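# Hang ball-filled shallow basket on stand peg by cord

## Task

Pick up the shallow basket by its cord handle and hang it on the peg of the stand. The task counts as done only if every ball is still inside the basket at the end.

## Robot and tools

Robot: two xArm-type six-joint arms, left_arm and right_arm. Each carries a four-finger, sixteen-motor hand: a left hand on left_arm and a right hand on right_arm, mirror images. Calibrated bases in the scene frame: left_arm at (+0.002, +0.361, 0) m, right_arm at (-0.001, -0.353, 0) m, both turned almost not at all about z. A camera stand is fixed to the floor behind the arms.

Scene frame: origin at table-top height, halfway between the nominal bases. +x points out over the table, +z up, and left_arm sits on the +y side. Image left and right do not match arm names. Reported hand positions (m), quat_wxyz and velocities are in this frame. Printed poses may be off by a few cm, more at long reach.

Hand point frame (right hand; the left hand mirrors it, with +x toward its thumb): +z runs along the straight fingers toward the tips. +x crosses the palm away from the thumb. The palm face is at y = -0.062, and bending fingertips first move toward +y. Straight fingertips end about 0.139 m beyond the knuckles, which are at z = -0.017. A rigid mast on the palm side of the wrist (x +0.05 to +0.10, z -0.16 to -0.11, out to y +0.06; x sign flips on the left hand) can strike objects.

Row layout: 48 numbers, each in [-1, 1], always the full row even if one arm idles. The order is: left dx, dy, dz, rx, ry, rz; left sixteen motor goals; left current_limit, speed; then the same 24 for the right arm. Motor order for each hand: index_mcp, index_abd, index_pip, index_dip, middle_mcp, middle_abd, middle_pip, middle_dip, ring_mcp, ring_abd, ring_pip, ring_dip, thumb_cmc, thumb_axl, thumb_mcp, thumb_ipl. The hand_goal, hand_measured, hand_current_ma and hand_state lists use this same order.

Pose numbers are offsets, not poses. They are measured in the arm's current Hand target's own axes, from that Hand target as it stood when the action or move began. 1.0 equals 0.6 m of travel or 180 degrees, and rx, ry, rz form a single rotation vector. Every row of one action is measured from the same start, so sending the same offset in a later call moves the arm further. Six zeros re-request the current Hand target; use them to pull an arm back to its target or to let it hold. Per control step the commanded pose is clipped to within 70 mm and 16 degrees of the measured hand pose. A hand point can settle short of its target; if so, send the remaining gap as an offset.

Motor goals map linearly onto each hinge's range (degrees at +1 / at -1; straight value). Finger _mcp bends the knuckle (+128/-18; -0.75). _abd swings the finger sideways away from the thumb (+60/-60; 0). _pip (+108/-29; -0.58) and _dip (+117/-21; -0.70) curl it. thumb_cmc brings the thumb across in front of the palm (+120/-20; -0.71). thumb_axl rolls it (+140/-27; -0.68). thumb_mcp (+109/-69; -0.23) and thumb_ipl (+108/-77; -0.17) bend it. current_limit: -1 gives 0 mA and +1 gives 550 mA, with 11 mA as the floor. speed: set-point rate is (speed+1)/2 of 8.5 rad/s. Initial values are +0.4 and -0.6, and they persist until changed. Every motor number is a goal, so 0 is not "unchanged". To keep a hand as it is, resend its hand_goal, hand_current_limit and hand_speed. A finger grips only while its goal lies beyond the object's surface.

Tools:
- execute_actions(actions, cameras): actions is a list of actions. Each action has up to 15 rows, one per 1/30 s step, lasting 0.5 s; a short action repeats its last row. An empty list returns state plus all images.
- move(target, speed, blend, blocking, cameras): target is one 48-number row or up to 15 rows. All rows are offsets from the same starting Hand targets. The path is straight, capped at 10 s in total. speed is 0.002 to 1 m/s (default 0.25), and turning runs at twice that in rad/s. blend in m rounds corners; 0 stops at each target. Moves do not avoid obstacles or the other arm. Go around, not close past, an arm's own base. The result adds a move: line (done, off_target, moving, held, fault) with limits (paced = clipped, held = withheld by a check).
- wait(seconds 0 to 10), stop(), zoom_image(camera, region [x0,y0,x1,y1], at most 504 by 504 px), clear_fault(arm), read_manual(section), finished_scene(scene=1).
Cameras: cam_head_left, cam_head_right, cam_high, cam_low (896x504), cam_left_wrist, cam_right_wrist (672x504, fisheye).

Results: end_effector pose and velocity, Hand target, joint positions and torques, and the hand lists. hand_state is moving, goal, blocked or overload. Velocities are omitted when the joints read within noise.

Hazards: a joint's contact torque over its limit causes a torque fault. Limits are waist/shoulder 57, elbow 47.5, forearm roll 25.6, wrist pitch 15.3, wrist roll 16.9 N m, and held weight counts toward them. The arm backs off and freezes until clear_fault. A hand motor at 495 mA or more for 5 s shuts down for 10 s. Motors above 80 °C brake the arm for 30 to 60 s (MOTOR HOT appears at 65 °C). Arms must not hit or press each other, and a hand must not clamp the other hand. Fast moves hit harder. Don't slam into the stand, drop the basket, spill balls, or leave anything off the table. Loose objects may get nudged occasionally. The basket must stay hung with all balls inside after the robot lets go.

Each tool is called after ">>>" as a command line: name --argument value for each argument, lists and objects as JSON in quotes; but a table of rows of numbers goes row by row, as --pt "numbers of a row", without its own name.

## Session

>>> execute_actions --actions '[]'

Scene clock: 0.00 s.
left_arm: end_effector_position=(+0.5639, +0.7568, +0.3466) hand_goal=(-0.754, +0.000, -0.576, -0.696, -0.754, +0.000, -0.576, -0.696, -0.754, +0.000, -0.576, -0.696, -0.714, -0.678, -0.226, -0.168) hand_measured=(-0.754, +0.000, -0.576, -0.696, -0.754, +0.000, -0.576, -0.696, -0.754, +0.000, -0.576, -0.696, -0.714, -0.678, -0.226, -0.168) hand_current_ma=(+0, +0, +0, +0, +0, +0, +0, +0, +0, +0, +0, +0, +0, +0, +0, +0) hand_state=(goal, goal, goal, goal, goal, goal, goal, goal, goal, goal, goal, goal, goal, goal, goal, goal) hand_current_limit=0.40 hand_speed=-0.60 end_effector_quat_wxyz=(-0.330, +0.859, -0.334, +0.202) | right_arm: end_effector_position=(+0.2891, -0.7818, +0.1758) hand_goal=(-0.754, +0.000, -0.576, -0.696, -0.754, +0.000, -0.576, -0.696, -0.754, +0.000, -0.576, -0.696, -0.714, -0.678, -0.226, -0.168) hand_measured=(-0.754, +0.000, -0.576, -0.696, -0.754, +0.000, -0.576, -0.696, -0.754, +0.000, -0.576, -0.696, -0.714, -0.678, -0.226, -0.168) hand_current_ma=(+0, +0, +0, +0, +0, +0, +0, +0, +0, +0, +0, +0, +0, +0, +0, +0) hand_state=(goal, goal, goal, goal, goal, goal, goal, goal, goal, goal, goal, goal, goal, goal, goal, goal) hand_current_limit=0.40 hand_speed=-0.60 end_effector_quat_wxyz=(-0.262, +0.891, +0.059, -0.367)
Joint positions: left_arm=[0.653 -0.433 -1.302 -0.177 -0.075 -1.558] | right_arm=[-0.766 -0.846 -1.391 -0.167 -1.47 2.349]
Joint velocities: within noise
Joint torques (N m): no reading
Motor temperatures (°C): left_arm=[28 30 26 34 32 32] | right_arm=[28 30 30 27 34 33]
Hand target: left_arm +0.5639, +0.7568, +0.3466; -0.330, +0.859, -0.334, +0.202 | right_arm +0.2891, -0.7818, +0.1758; -0.262, +0.891, +0.059, -0.367

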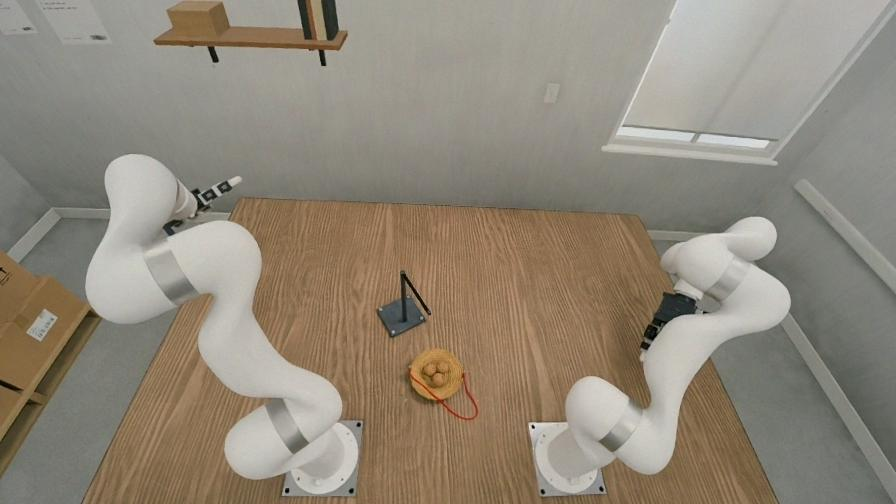

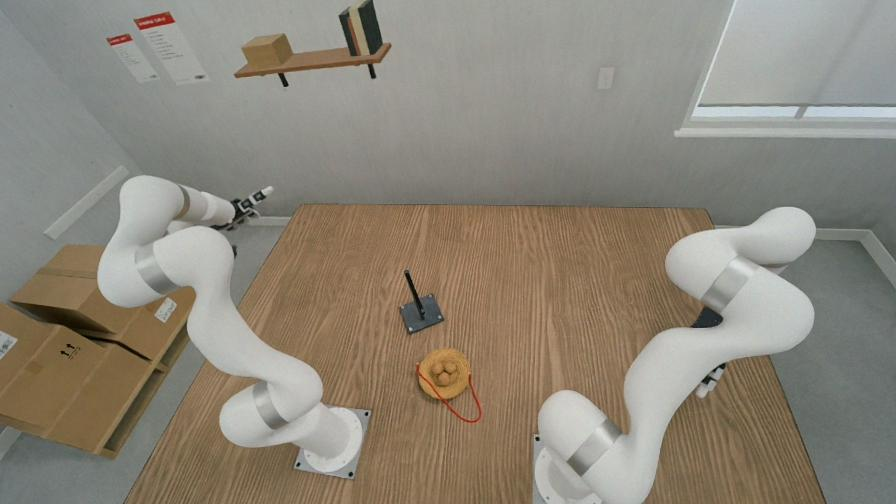

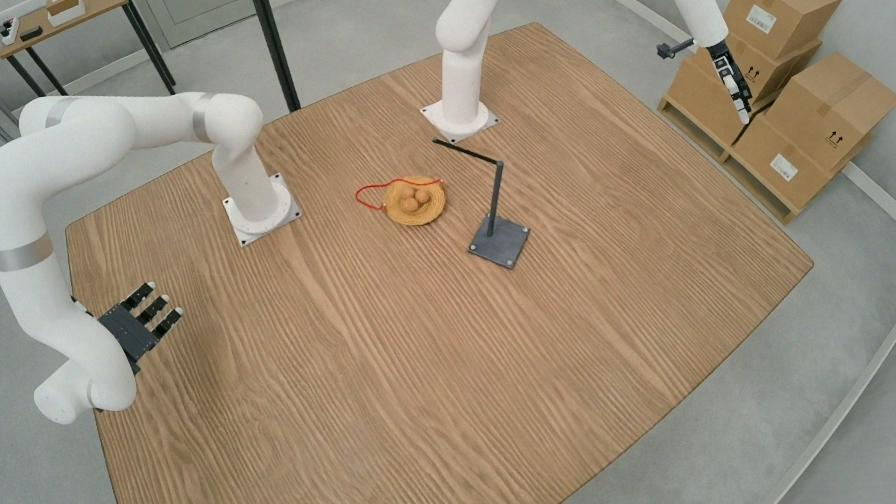

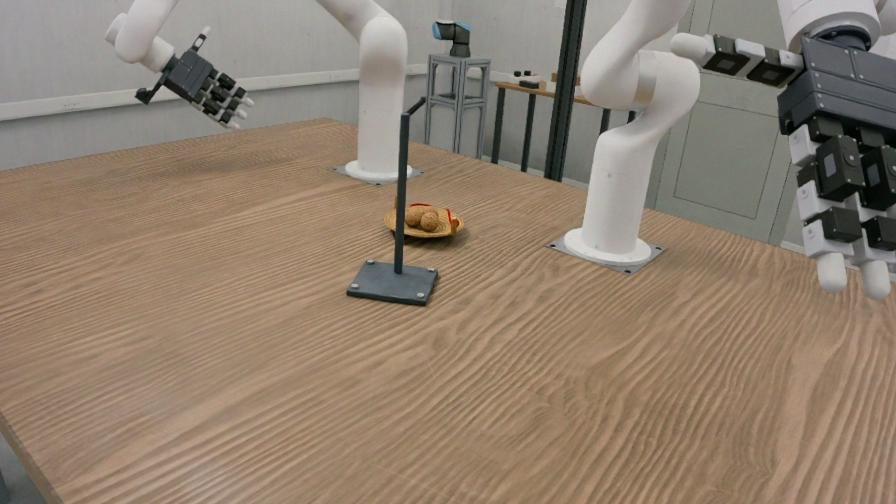

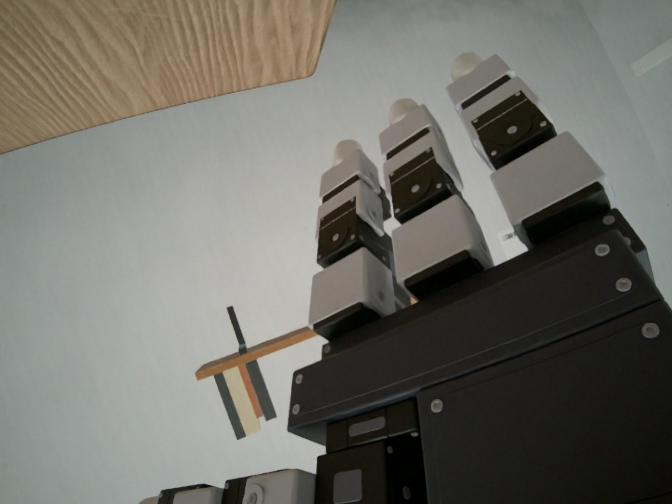

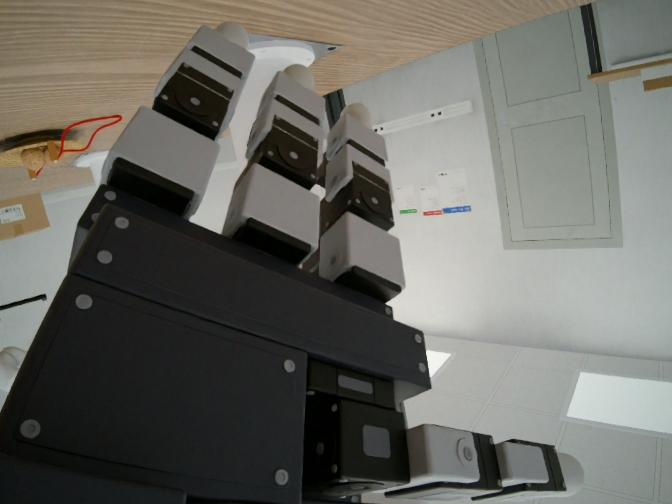

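>>> zoom_image --camera "cam_head_left" --region '[340, 250, 520, 440]'

>>> zoom_image --camera "cam_head_right" --region '[360, 250, 540, 440]'

>>> zoom_image --camera "cam_high" --region '[340, 110, 560, 290]'

>>> zoom_image --camera "cam_low" --region '[320, 80, 520, 320]'

Scaled by 2.653.

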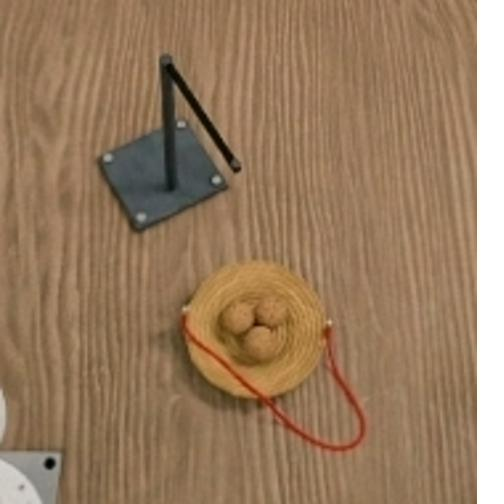

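Scaled by 2.653.

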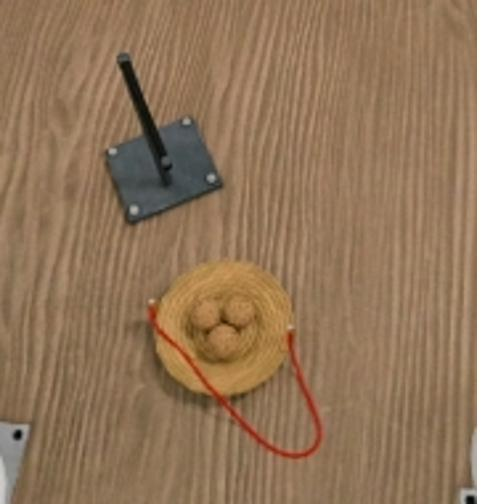

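Scaled by 2.291.

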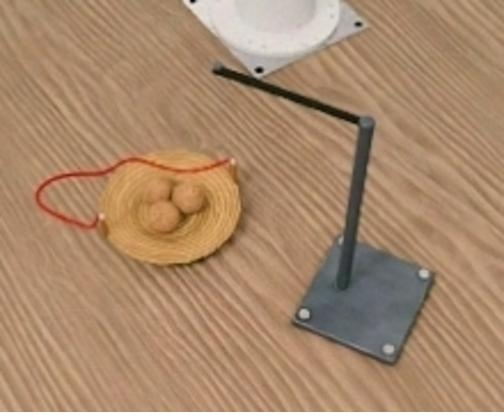

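Scaled by 2.100.

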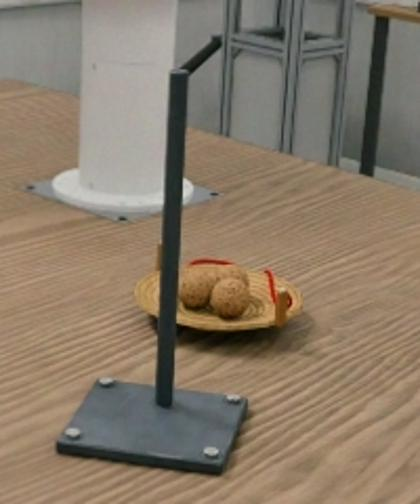

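>>> zoom_image --camera "cam_head_left" --region '[220, 340, 440, 504]'

>>> zoom_image --camera "cam_head_left" --region '[460, 340, 680, 504]'

>>> zoom_image --camera "cam_high" --region '[200, 60, 520, 260]'

>>> zoom_image --camera "cam_low" --region '[320, 100, 680, 320]'

Scaled by 2.291.

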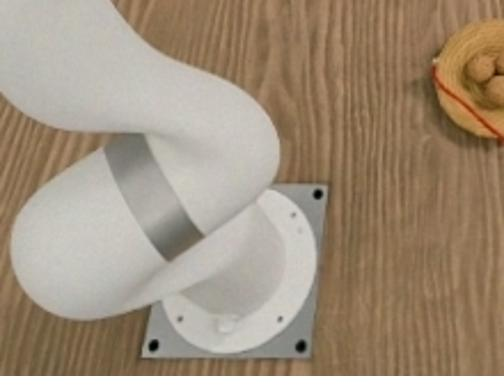

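Scaled by 2.291.

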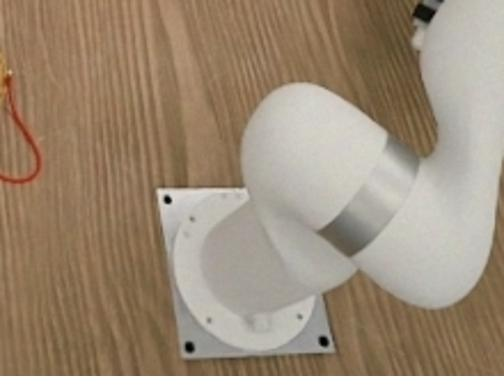

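Scaled by 1.575.

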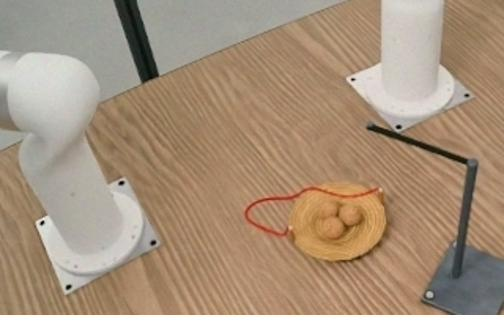

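Scaled by 1.400.

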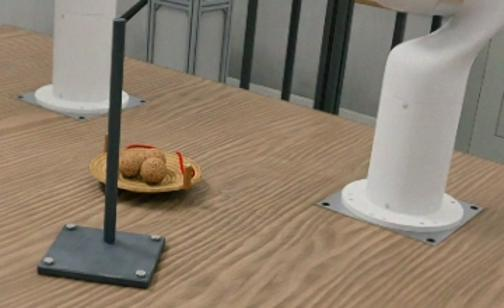

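>>> zoom_image --camera "cam_head_right" --region '[220, 370, 440, 504]'

>>> zoom_image --camera "cam_head_right" --region '[480, 370, 700, 504]'

>>> zoom_image --camera "cam_head_left" --region '[360, 330, 500, 430]'

>>> zoom_image --camera "cam_high" --region '[340, 150, 480, 250]'

>>> zoom_image --camera "cam_low" --region '[360, 170, 500, 270]'

Scaled by 2.291.

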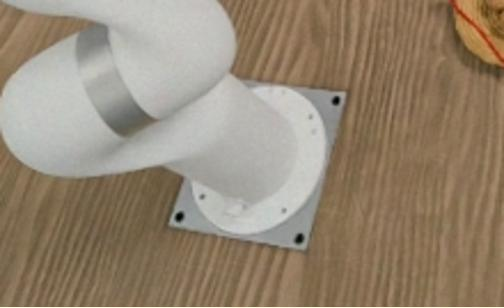

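Scaled by 2.291.

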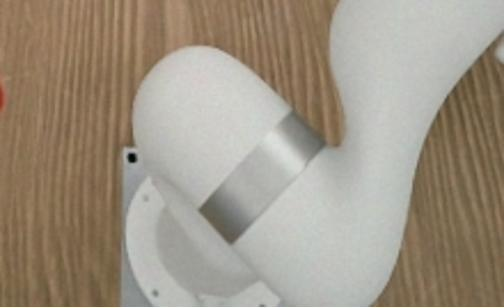

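Scaled by 3.600.

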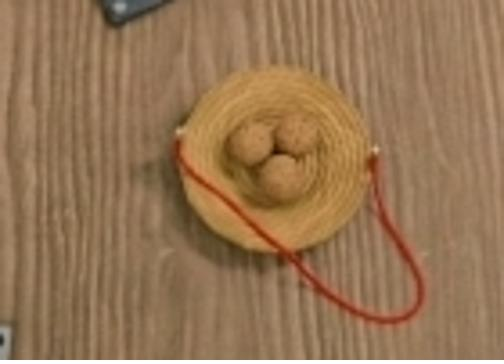

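Scaled by 3.600.

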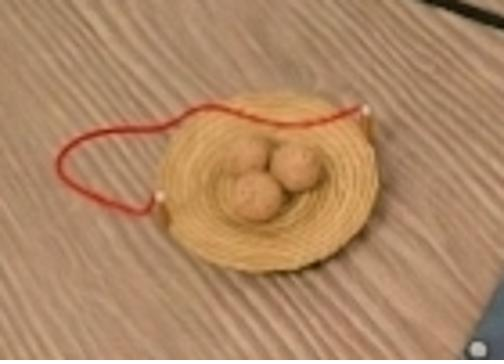

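Scaled by 3.600.

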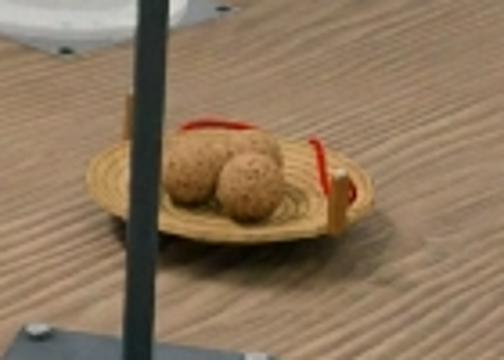

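>>> zoom_image --camera "cam_low" --region '[380, 190, 470, 245]'

>>> zoom_image --camera "cam_high" --region '[350, 170, 450, 230]'

>>> zoom_image --camera "cam_low" --region '[380, 80, 450, 130]'

Scaled by 5.600.

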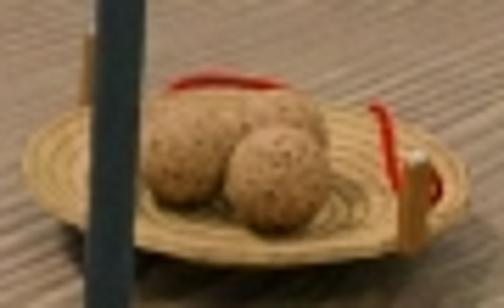

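Scaled by 5.040.

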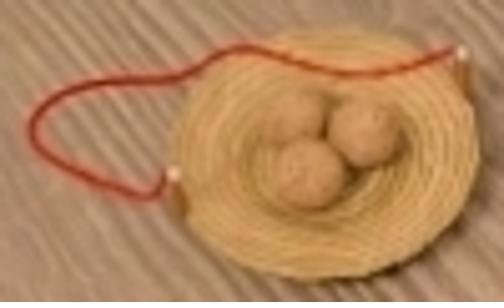

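Scaled by 7.200.

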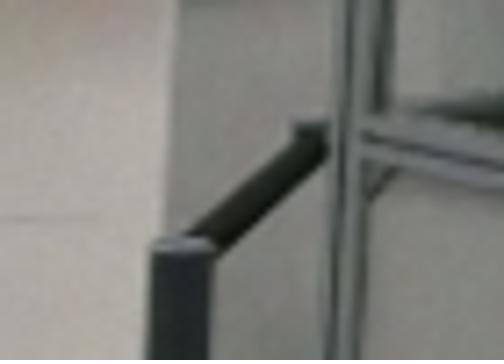

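>>> move --target '[0,0,0,0,0,0,-0.754,0,-0.576,-0.696,-0.754,0,-0.576,-0.696,-0.754,0,-0.576,-0.696,-0.714,-0.678,-0.226,-0.168,0.4,-0.6,0.0135,-0.5233,0.095,-0.0591,-0.3292,-0.27,-0.274,0,0.285,-0.696,0.479,0,0.591,-0.406,0.479,0,0.591,-0.406,0.5,-0.678,-0.169,-0.034,0.4,-0.6]' --speed 0.4 --cameras '["cam_high", "cam_right_wrist"]'

Scene clock: 941.63 s.
left_arm: end_effector_position=(+0.5639, +0.7568, +0.3466) hand_goal=(-0.754, +0.000, -0.576, -0.696, -0.754, +0.000, -0.576, -0.696, -0.754, +0.000, -0.576, -0.696, -0.714, -0.678, -0.226, -0.168) hand_measured=(-0.748, +0.000, -0.576, -0.696, -0.748, +0.000, -0.576, -0.696, -0.748, +0.000, -0.576, -0.696, -0.710, -0.678, -0.226, -0.168) hand_current_ma=(+1, +0, +0, +0, +1, +0, +0, +0, +1, +0, +0, +0, +0, +0, +0, +0) hand_state=(goal, goal, goal, goal, goal, goal, goal, goal, goal, goal, goal, goal, goal, goal, goal, goal) hand_current_limit=0.40 hand_speed=-0.60 end_effector_quat_wxyz=(-0.330, +0.859, -0.334, +0.202) | right_arm: end_effector_position=(+0.2834, -0.4865, +0.2967) hand_goal=(-0.274, +0.000, +0.284, -0.696, +0.478, +0.000, +0.590, -0.406, +0.478, +0.000, +0.590, -0.406, +0.500, -0.678, -0.170, -0.034) hand_measured=(-0.272, +0.000, +0.280, -0.696, +0.472, +0.000, +0.584, -0.410, +0.470, +0.000, +0.584, -0.410, +0.504, -0.678, -0.170, -0.036) hand_current_ma=(+8, +0, -8, +0, -20, +0, -19, -9, -21, +0, -18, -8, +9, +2, +2, -4) hand_state=(goal, goal, goal, goal, goal, goal, goal, goal, goal, goal, goal, goal, goal, goal, goal, goal) hand_current_limit=0.40 hand_speed=-0.60 end_effector_quat_wxyz=(-0.243, +0.519, +0.552, -0.605)
Joint positions: left_arm=[0.653 -0.433 -1.302 -0.177 -0.075 -1.558] | right_arm=[-0.003 -0.367 -0.785 -0.439 -1.801 1.768]
Joint torques (N m): left_arm=[-0.94 34.09 -21.95 0.65 0.88 0] | right_arm=[3.74 39.2 -13.36 -0.24 -2.45 -0.18]
Hand target: left_arm +0.5639, +0.7568, +0.3466; -0.330, +0.859, -0.334, +0.202 | right_arm +0.2834, -0.4864, +0.2967; -0.243, +0.519, +0.552, -0.605
Off the commanded pose: left_arm 0.000 m, 0 deg | right_arm 0.000 m, 0 deg.
move: done
Images, in order (width x height): cam_high 896x504, cam_right_wrist 672x504.

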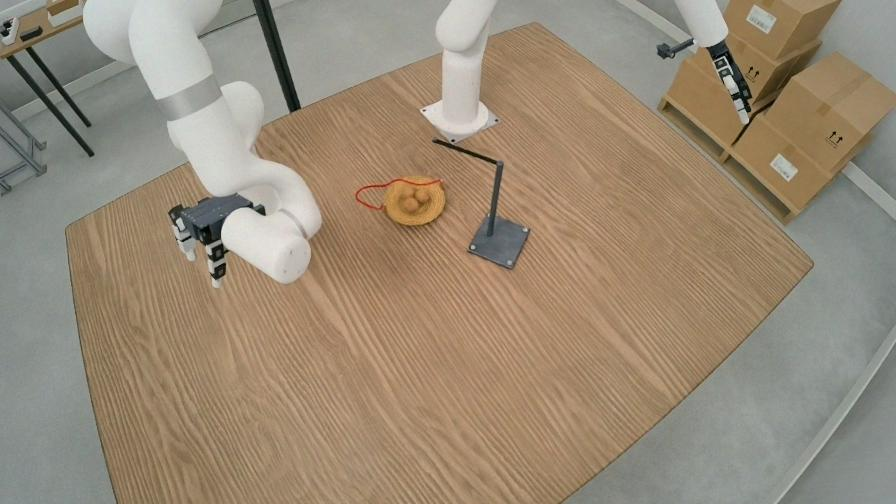

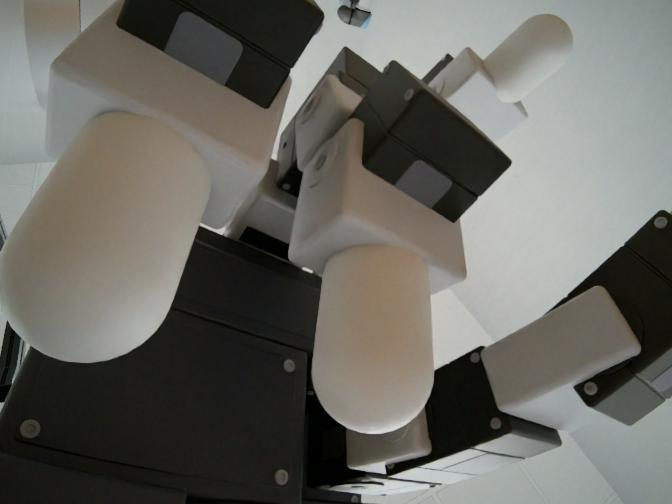

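>>> move --target '[0,0,0,0,0,0,-0.754,0,-0.576,-0.696,-0.754,0,-0.576,-0.696,-0.754,0,-0.576,-0.696,-0.714,-0.678,-0.226,-0.168,0.4,-0.6,0.3207,-0.0638,-0.1182,-0.0685,-0.3325,-0.1768,-0.274,0,0.285,-0.696,-0.754,0,-0.576,-0.696,-0.754,0,-0.576,-0.696,0.5,-0.678,-0.169,-0.034,0.4,-0.6]' --speed 0.4

>>> move --target '[0,0,0,0,0,0,-0.754,0,-0.576,-0.696,-0.754,0,-0.576,-0.696,-0.754,0,-0.576,-0.696,-0.714,-0.678,-0.226,-0.168,0.4,-0.6,0.2088,0.2502,-0.3338,0.0654,-0.3143,-0.1885,-0.274,0,0.285,-0.696,-0.754,0,-0.576,-0.696,-0.754,0,-0.576,-0.696,0.5,-0.678,-0.169,-0.034,0.4,-0.6]' --speed 0.35 --cameras '["all"]'

Scene clock: 959.93 s.
left_arm: end_effector_position=(+0.5639, +0.7568, +0.3466) hand_goal=(-0.754, +0.000, -0.576, -0.696, -0.754, +0.000, -0.576, -0.696, -0.754, +0.000, -0.576, -0.696, -0.714, -0.678, -0.226, -0.168) hand_measured=(-0.748, +0.000, -0.576, -0.696, -0.748, +0.000, -0.576, -0.696, -0.748, +0.000, -0.576, -0.696, -0.710, -0.678, -0.226, -0.168) hand_current_ma=(+1, +0, +0, +0, +1, +0, +0, +0, +1, +0, +0, +0, +0, +0, +0, +0) hand_state=(goal, goal, goal, goal, goal, goal, goal, goal, goal, goal, goal, goal, goal, goal, goal, goal) hand_current_limit=0.40 hand_speed=-0.60 end_effector_quat_wxyz=(-0.330, +0.859, -0.334, +0.202) | right_arm: end_effector_position=(+0.2706, -0.2795, +0.2734) hand_goal=(-0.274, +0.000, +0.284, -0.696, -0.754, +0.000, -0.576, -0.696, -0.754, +0.000, -0.576, -0.696, +0.500, -0.678, -0.170, -0.034) hand_measured=(-0.270, +0.000, +0.280, -0.696, -0.732, +0.000, -0.568, -0.694, -0.732, +0.000, -0.568, -0.694, +0.504, -0.678, -0.170, -0.036) hand_current_ma=(+11, +0, -8, +0, +81, +0, +21, +7, +82, +0, +20, +7, +9, +2, +2, -4) hand_state=(goal, goal, goal, goal, blocked, goal, goal, goal, blocked, goal, goal, goal, goal, goal, goal, goal) hand_current_limit=0.40 hand_speed=-0.60 end_effector_quat_wxyz=(-0.035, +0.012, +0.772, -0.635)
Joint positions: left_arm=[0.653 -0.433 -1.302 -0.177 -0.075 -1.558] | right_arm=[0.796 -0.23 -0.597 -0.689 -1.661 1.296]
Joint torques (N m): left_arm=[-1.4 33.57 -21.83 0.44 0.89 0] | right_arm=[4.16 32.08 -12.75 -0.92 -1.42 -0.35]
Hand target: left_arm +0.5639, +0.7568, +0.3466; -0.330, +0.859, -0.334, +0.202 | right_arm +0.2706, -0.2795, +0.2734; -0.035, +0.011, +0.772, -0.635
Off the commanded pose: left_arm 0.000 m, 0 deg | right_arm 0.000 m, 0 deg.
move: done

Scene clock: 962.13 s.
left_arm: end_effector_position=(+0.5639, +0.7568, +0.3466) hand_goal=(-0.754, +0.000, -0.576, -0.696, -0.754, +0.000, -0.576, -0.696, -0.754, +0.000, -0.576, -0.696, -0.714, -0.678, -0.226, -0.168) hand_measured=(-0.748, +0.000, -0.576, -0.696, -0.748, +0.000, -0.576, -0.696, -0.748, +0.000, -0.576, -0.696, -0.710, -0.678, -0.226, -0.168) hand_current_ma=(+1, +0, +0, +0, +1, +0, +0, +0, +1, +0, +0, +0, +0, +0, +0, +0) hand_state=(goal, goal, goal, goal, goal, goal, goal, goal, goal, goal, goal, goal, goal, goal, goal, goal) hand_current_limit=0.40 hand_speed=-0.60 end_effector_quat_wxyz=(-0.330, +0.859, -0.334, +0.202) | right_arm: end_effector_position=(+0.1554, -0.0465, +0.1696) hand_goal=(-0.274, +0.000, +0.284, -0.696, -0.754, +0.000, -0.576, -0.696, -0.754, +0.000, -0.576, -0.696, +0.500, -0.678, -0.170, -0.034) hand_measured=(-0.270, +0.000, +0.280, -0.696, -0.732, +0.000, -0.568, -0.694, -0.732, +0.000, -0.568, -0.694, +0.500, -0.678, -0.170, -0.036) hand_current_ma=(+11, +0, -8, +0, +76, +0, +21, +7, +76, +0, +20, +7, +0, +2, +2, -4) hand_state=(goal, goal, goal, goal, blocked, goal, goal, goal, blocked, goal, goal, goal, goal, goal, goal, goal) hand_current_limit=0.40 hand_speed=-0.60 end_effector_quat_wxyz=(+0.152, -0.505, +0.602, -0.600)
Joint positions: left_arm=[0.653 -0.433 -1.302 -0.177 -0.075 -1.558] | right_arm=[1.547 -0.555 -0.745 -0.938 -1.444 0.964]
Joint torques (N m): left_arm=[-1.21 33.85 -21.83 0.4 0.84 0.07] | right_arm=[4.11 37.44 -11.85 -0.84 -1.34 -0.36]
Hand target: left_arm +0.5639, +0.7568, +0.3466; -0.330, +0.859, -0.334, +0.202 | right_arm +0.1554, -0.0465, +0.1696; +0.152, -0.505, +0.602, -0.600
Off the commanded pose: left_arm 0.000 m, 0 deg | right_arm 0.000 m, 0 deg.
move: done

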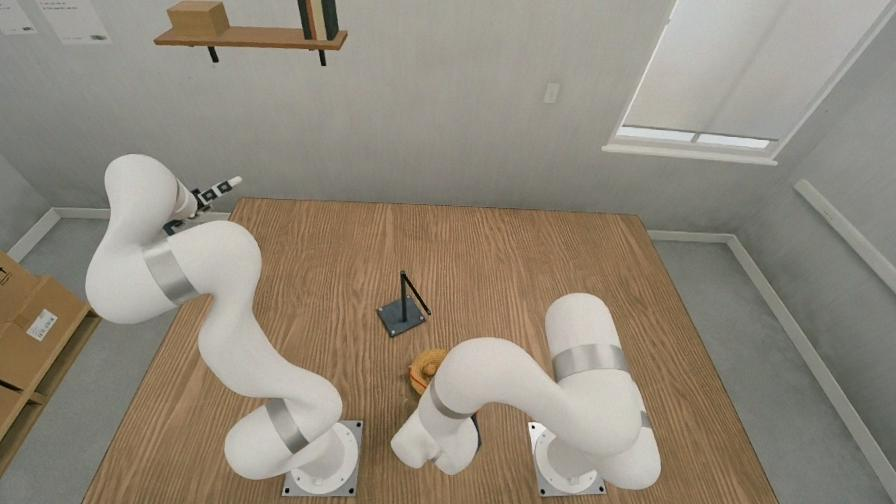

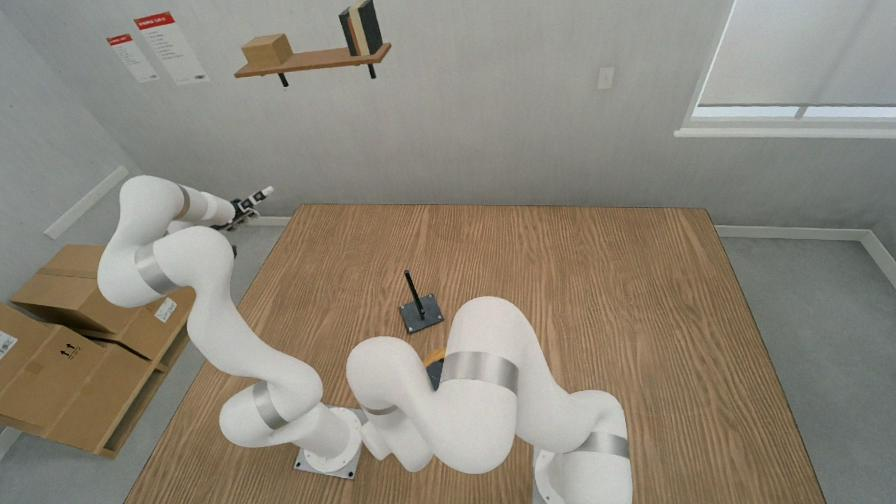

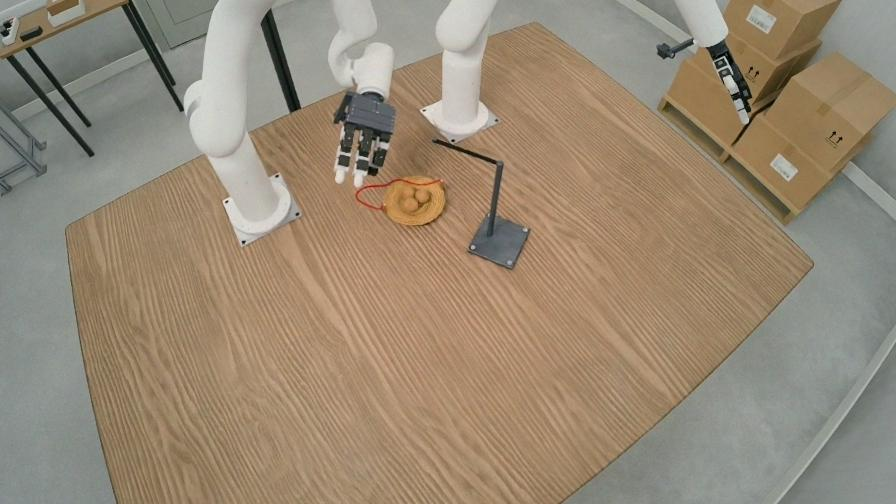

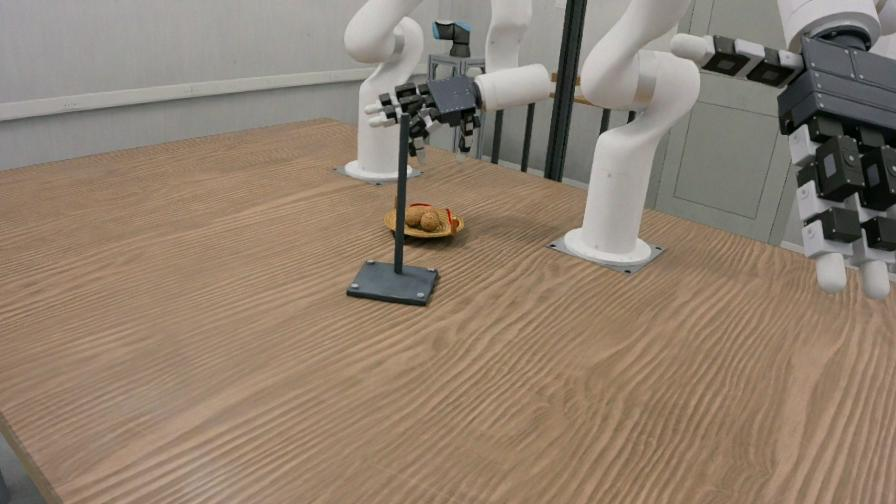

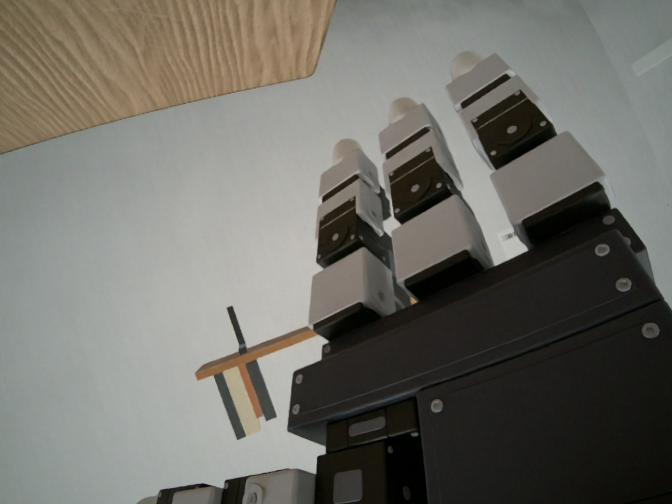

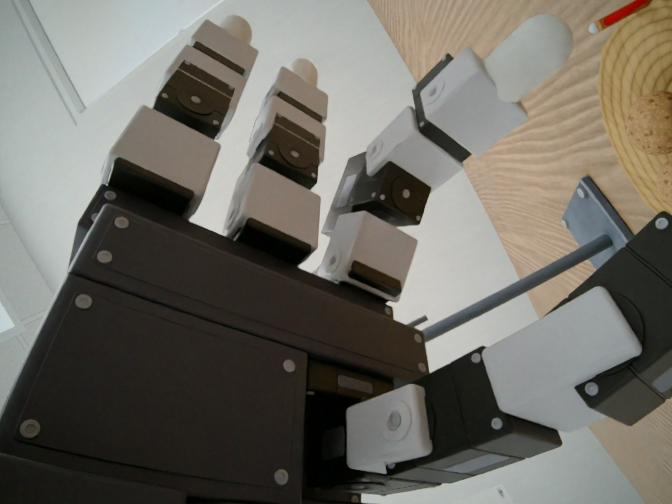

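>>> zoom_image --camera "cam_high" --region '[310, 80, 450, 230]'

>>> zoom_image --camera "cam_low" --region '[350, 60, 490, 250]'

Scaled by 3.360.

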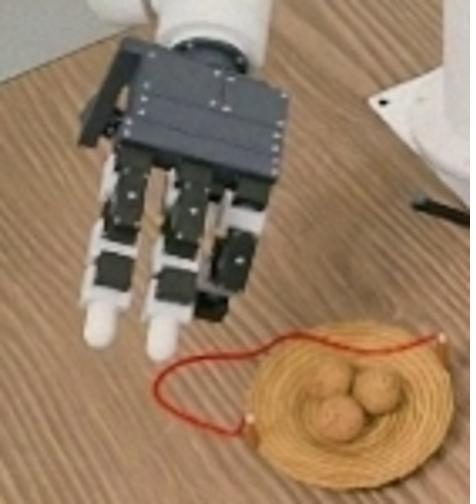

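Scaled by 2.653.

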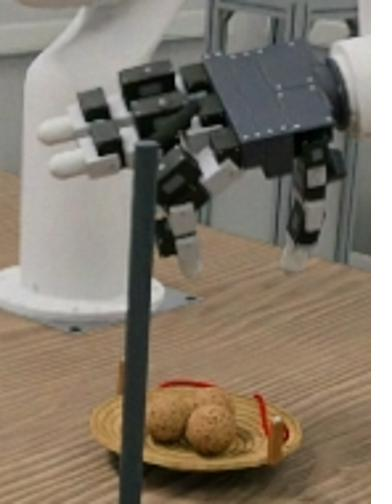

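>>> move --target '[0,0,0,0,0,0,-0.754,0,-0.576,-0.696,-0.754,0,-0.576,-0.696,-0.754,0,-0.576,-0.696,-0.714,-0.678,-0.226,-0.168,0.4,-0.6,-0.0503,0.1273,0.036,0,0,0,-0.11,0,0.285,-0.696,-0.754,0,-0.576,-0.696,-0.754,0,-0.576,-0.696,0.5,-0.678,-0.067,-0.034,0.4,-0.6]' --speed 0.15 --cameras '["cam_high", "cam_low", "cam_right_wrist"]'

>>> zoom_image --camera "cam_high" --region '[320, 110, 440, 230]'

>>> zoom_image --camera "cam_low" --region '[370, 100, 490, 250]'

Scene clock: 1034.40 s.
left_arm: end_effector_position=(+0.5639, +0.7568, +0.3466) hand_goal=(-0.754, +0.000, -0.576, -0.696, -0.754, +0.000, -0.576, -0.696, -0.754, +0.000, -0.576, -0.696, -0.714, -0.678, -0.226, -0.168) hand_measured=(-0.748, +0.000, -0.576, -0.696, -0.748, +0.000, -0.576, -0.696, -0.748, +0.000, -0.576, -0.696, -0.710, -0.678, -0.226, -0.168) hand_current_ma=(+1, +0, +0, +0, +1, +0, +0, +0, +1, +0, +0, +0, +0, +0, +0, +0) hand_state=(goal, goal, goal, goal, goal, goal, goal, goal, goal, goal, goal, goal, goal, goal, goal, goal) hand_current_limit=0.40 hand_speed=-0.60 end_effector_quat_wxyz=(-0.330, +0.859, -0.334, +0.202) | right_arm: end_effector_position=(+0.1532, -0.0524, +0.0849) hand_goal=(-0.110, +0.000, +0.284, -0.696, -0.754, +0.000, -0.576, -0.696, -0.754, +0.000, -0.576, -0.696, +0.500, -0.678, -0.068, -0.034) hand_measured=(-0.110, +0.000, +0.280, -0.696, -0.734, +0.000, -0.568, -0.694, -0.734, +0.000, -0.568, -0.694, +0.500, -0.678, -0.070, -0.036) hand_current_ma=(+2, +0, -8, +0, +69, +0, +21, +7, +70, +0, +19, +7, -1, +2, -7, -4) hand_state=(goal, goal, goal, goal, goal, goal, goal, goal, goal, goal, goal, goal, goal, goal, goal, goal) hand_current_limit=0.40 hand_speed=-0.60 end_effector_quat_wxyz=(+0.152, -0.505, +0.602, -0.600)
Joint positions: left_arm=[0.653 -0.433 -1.302 -0.177 -0.075 -1.558] | right_arm=[1.551 -0.769 -0.783 -0.96 -1.342 1.109]
Joint torques (N m): left_arm=[-1.41 34.07 -21.78 0.65 0.85 -0.02] | right_arm=[-1.77 41.55 -9.11 -0.47 -1.35 0.36]
Hand target: left_arm +0.5639, +0.7568, +0.3466; -0.330, +0.859, -0.334, +0.202 | right_arm +0.1533, -0.0525, +0.0849; +0.152, -0.505, +0.602, -0.600
Off the commanded pose: left_arm 0.000 m, 0 deg | right_arm 0.000 m, 0 deg.
move: done
Images, in order (width x height): cam_high 896x504, cam_low 896x504, cam_right_wrist 672x504.

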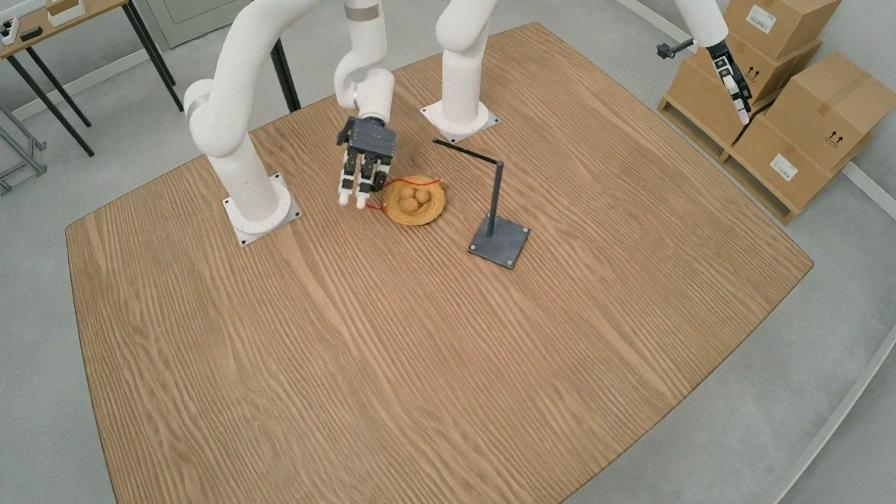

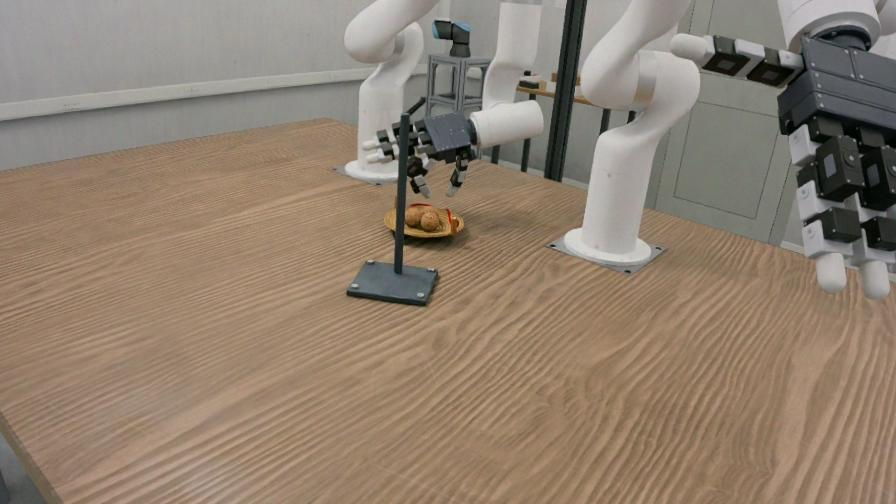

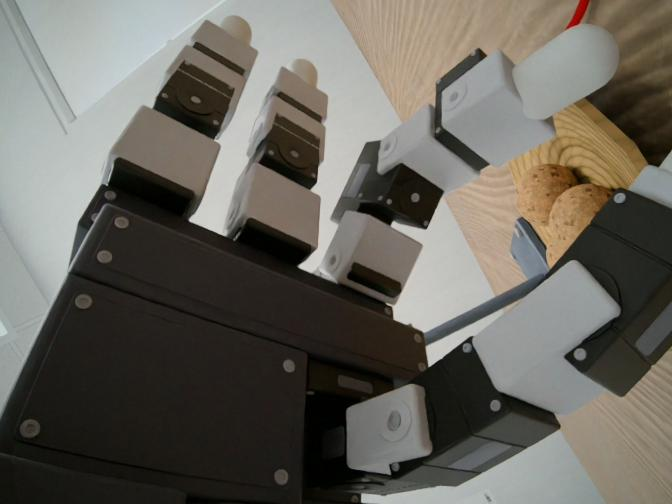

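Scaled by 4.200.

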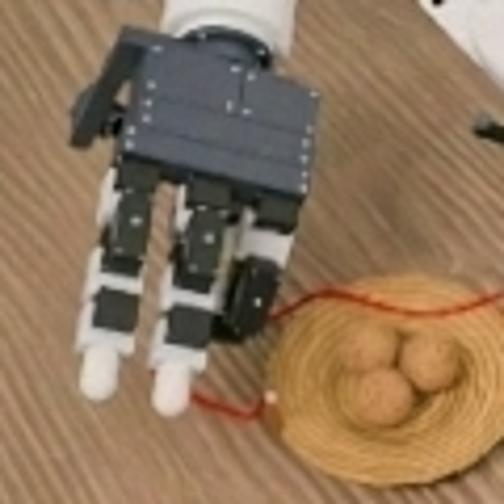

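Scaled by 3.360.

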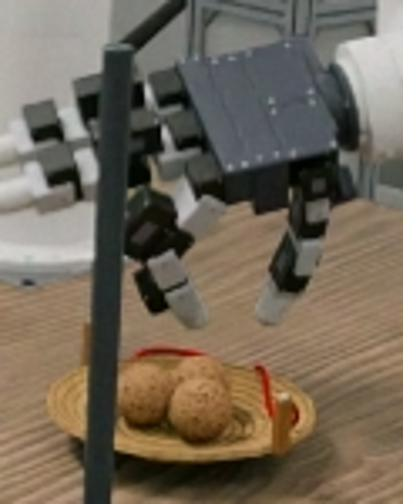

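>>> move --target '[0,0,0,0,0,0,-0.754,0,-0.576,-0.696,-0.754,0,-0.576,-0.696,-0.754,0,-0.576,-0.696,-0.714,-0.678,-0.226,-0.168,0.4,-0.6,-0.0204,0.0423,0.0113,0,0,0,-0.11,0,0.285,-0.696,-0.754,0,-0.576,-0.696,-0.754,0,-0.576,-0.696,0.5,-0.678,-0.067,-0.034,0.4,-0.6]' --speed 0.1 --cameras '["cam_high", "cam_low", "cam_right_wrist"]'

>>> zoom_image --camera "cam_high" --region '[320, 110, 440, 230]'

>>> zoom_image --camera "cam_right_wrist" --region '[450, 0, 672, 200]'

>>> zoom_image --camera "cam_low" --region '[370, 130, 490, 250]'

Scene clock: 1048.93 s.
left_arm: end_effector_position=(+0.5639, +0.7568, +0.3466) hand_goal=(-0.754, +0.000, -0.576, -0.696, -0.754, +0.000, -0.576, -0.696, -0.754, +0.000, -0.576, -0.696, -0.714, -0.678, -0.226, -0.168) hand_measured=(-0.748, +0.000, -0.576, -0.696, -0.748, +0.000, -0.576, -0.696, -0.748, +0.000, -0.576, -0.696, -0.710, -0.678, -0.226, -0.168) hand_current_ma=(+1, +0, +0, +0, +1, +0, +0, +0, +1, +0, +0, +0, +0, +0, +0, +0) hand_state=(goal, goal, goal, goal, goal, goal, goal, goal, goal, goal, goal, goal, goal, goal, goal, goal) hand_current_limit=0.40 hand_speed=-0.60 end_effector_quat_wxyz=(-0.330, +0.859, -0.334, +0.202) | right_arm: end_effector_position=(+0.1532, -0.0525, +0.0559) hand_goal=(-0.110, +0.000, +0.284, -0.696, -0.754, +0.000, -0.576, -0.696, -0.754, +0.000, -0.576, -0.696, +0.500, -0.678, -0.068, -0.034) hand_measured=(-0.110, +0.000, +0.280, -0.696, -0.734, +0.000, -0.568, -0.694, -0.734, +0.000, -0.568, -0.694, +0.500, -0.678, -0.070, -0.036) hand_current_ma=(+2, +0, -8, +0, +69, +0, +21, +7, +70, +0, +19, +7, -1, +2, -7, -4) hand_state=(goal, goal, goal, goal, goal, goal, goal, goal, goal, goal, goal, goal, goal, goal, goal, goal) hand_current_limit=0.40 hand_speed=-0.60 end_effector_quat_wxyz=(+0.152, -0.505, +0.602, -0.600)
Joint positions: left_arm=[0.653 -0.433 -1.302 -0.177 -0.075 -1.558] | right_arm=[1.551 -0.846 -0.812 -0.969 -1.314 1.15]
Joint torques (N m): left_arm=[-0.69 34.05 -21.85 0.51 0.88 0.04] | right_arm=[-0.1 42.53 -8.28 -0.55 -1.35 0.33]
Hand target: left_arm +0.5639, +0.7568, +0.3466; -0.330, +0.859, -0.334, +0.202 | right_arm +0.1532, -0.0525, +0.0559; +0.152, -0.505, +0.602, -0.600
Off the commanded pose: left_arm 0.000 m, 0 deg | right_arm 0.000 m, 0 deg.
move: done
Images, in order (width x height): cam_high 896x504, cam_low 896x504, cam_right_wrist 672x504.

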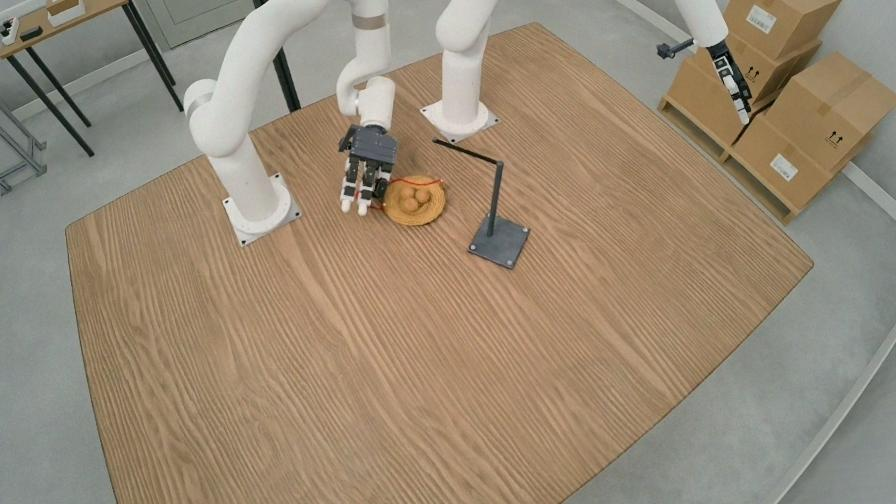

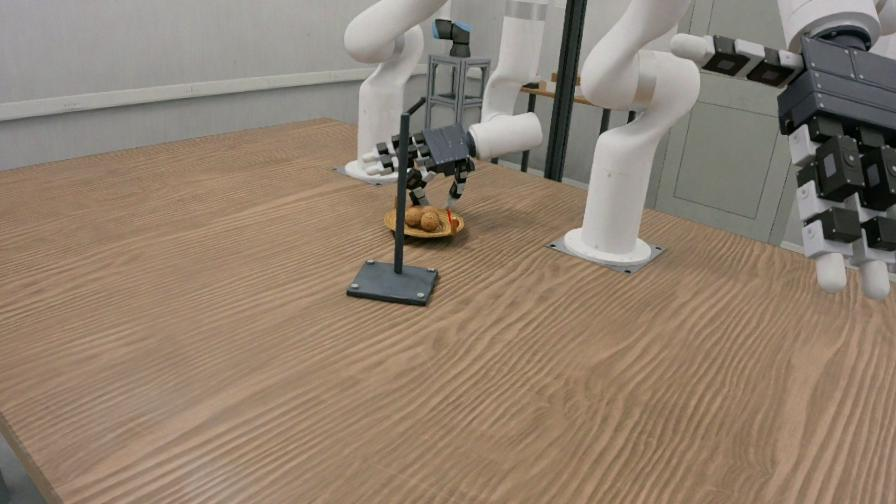

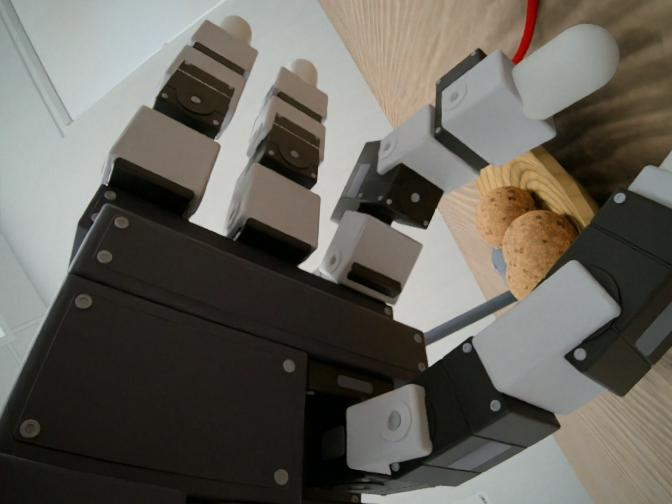

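Scaled by 4.200.

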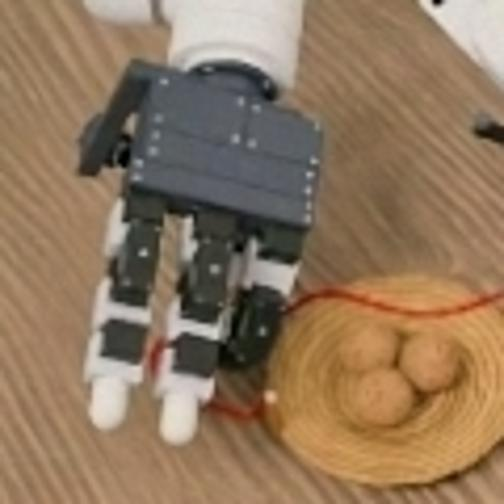

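Scaled by 2.270 from the camera's 672x504 image, which has a finer 960x720 frame.

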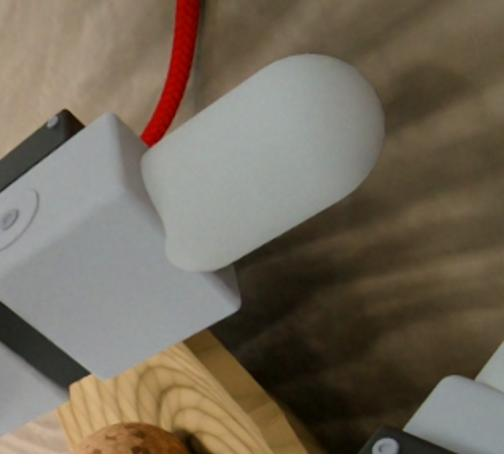

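Scaled by 4.200.

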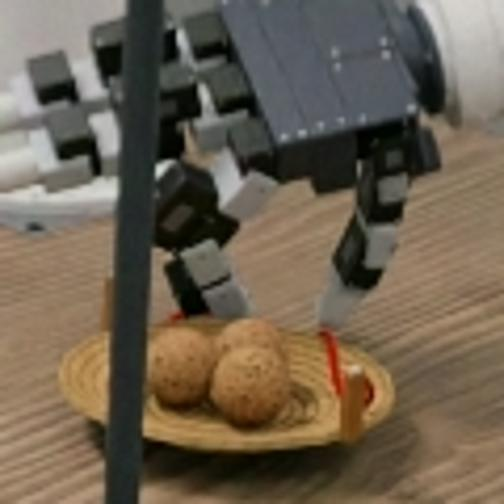

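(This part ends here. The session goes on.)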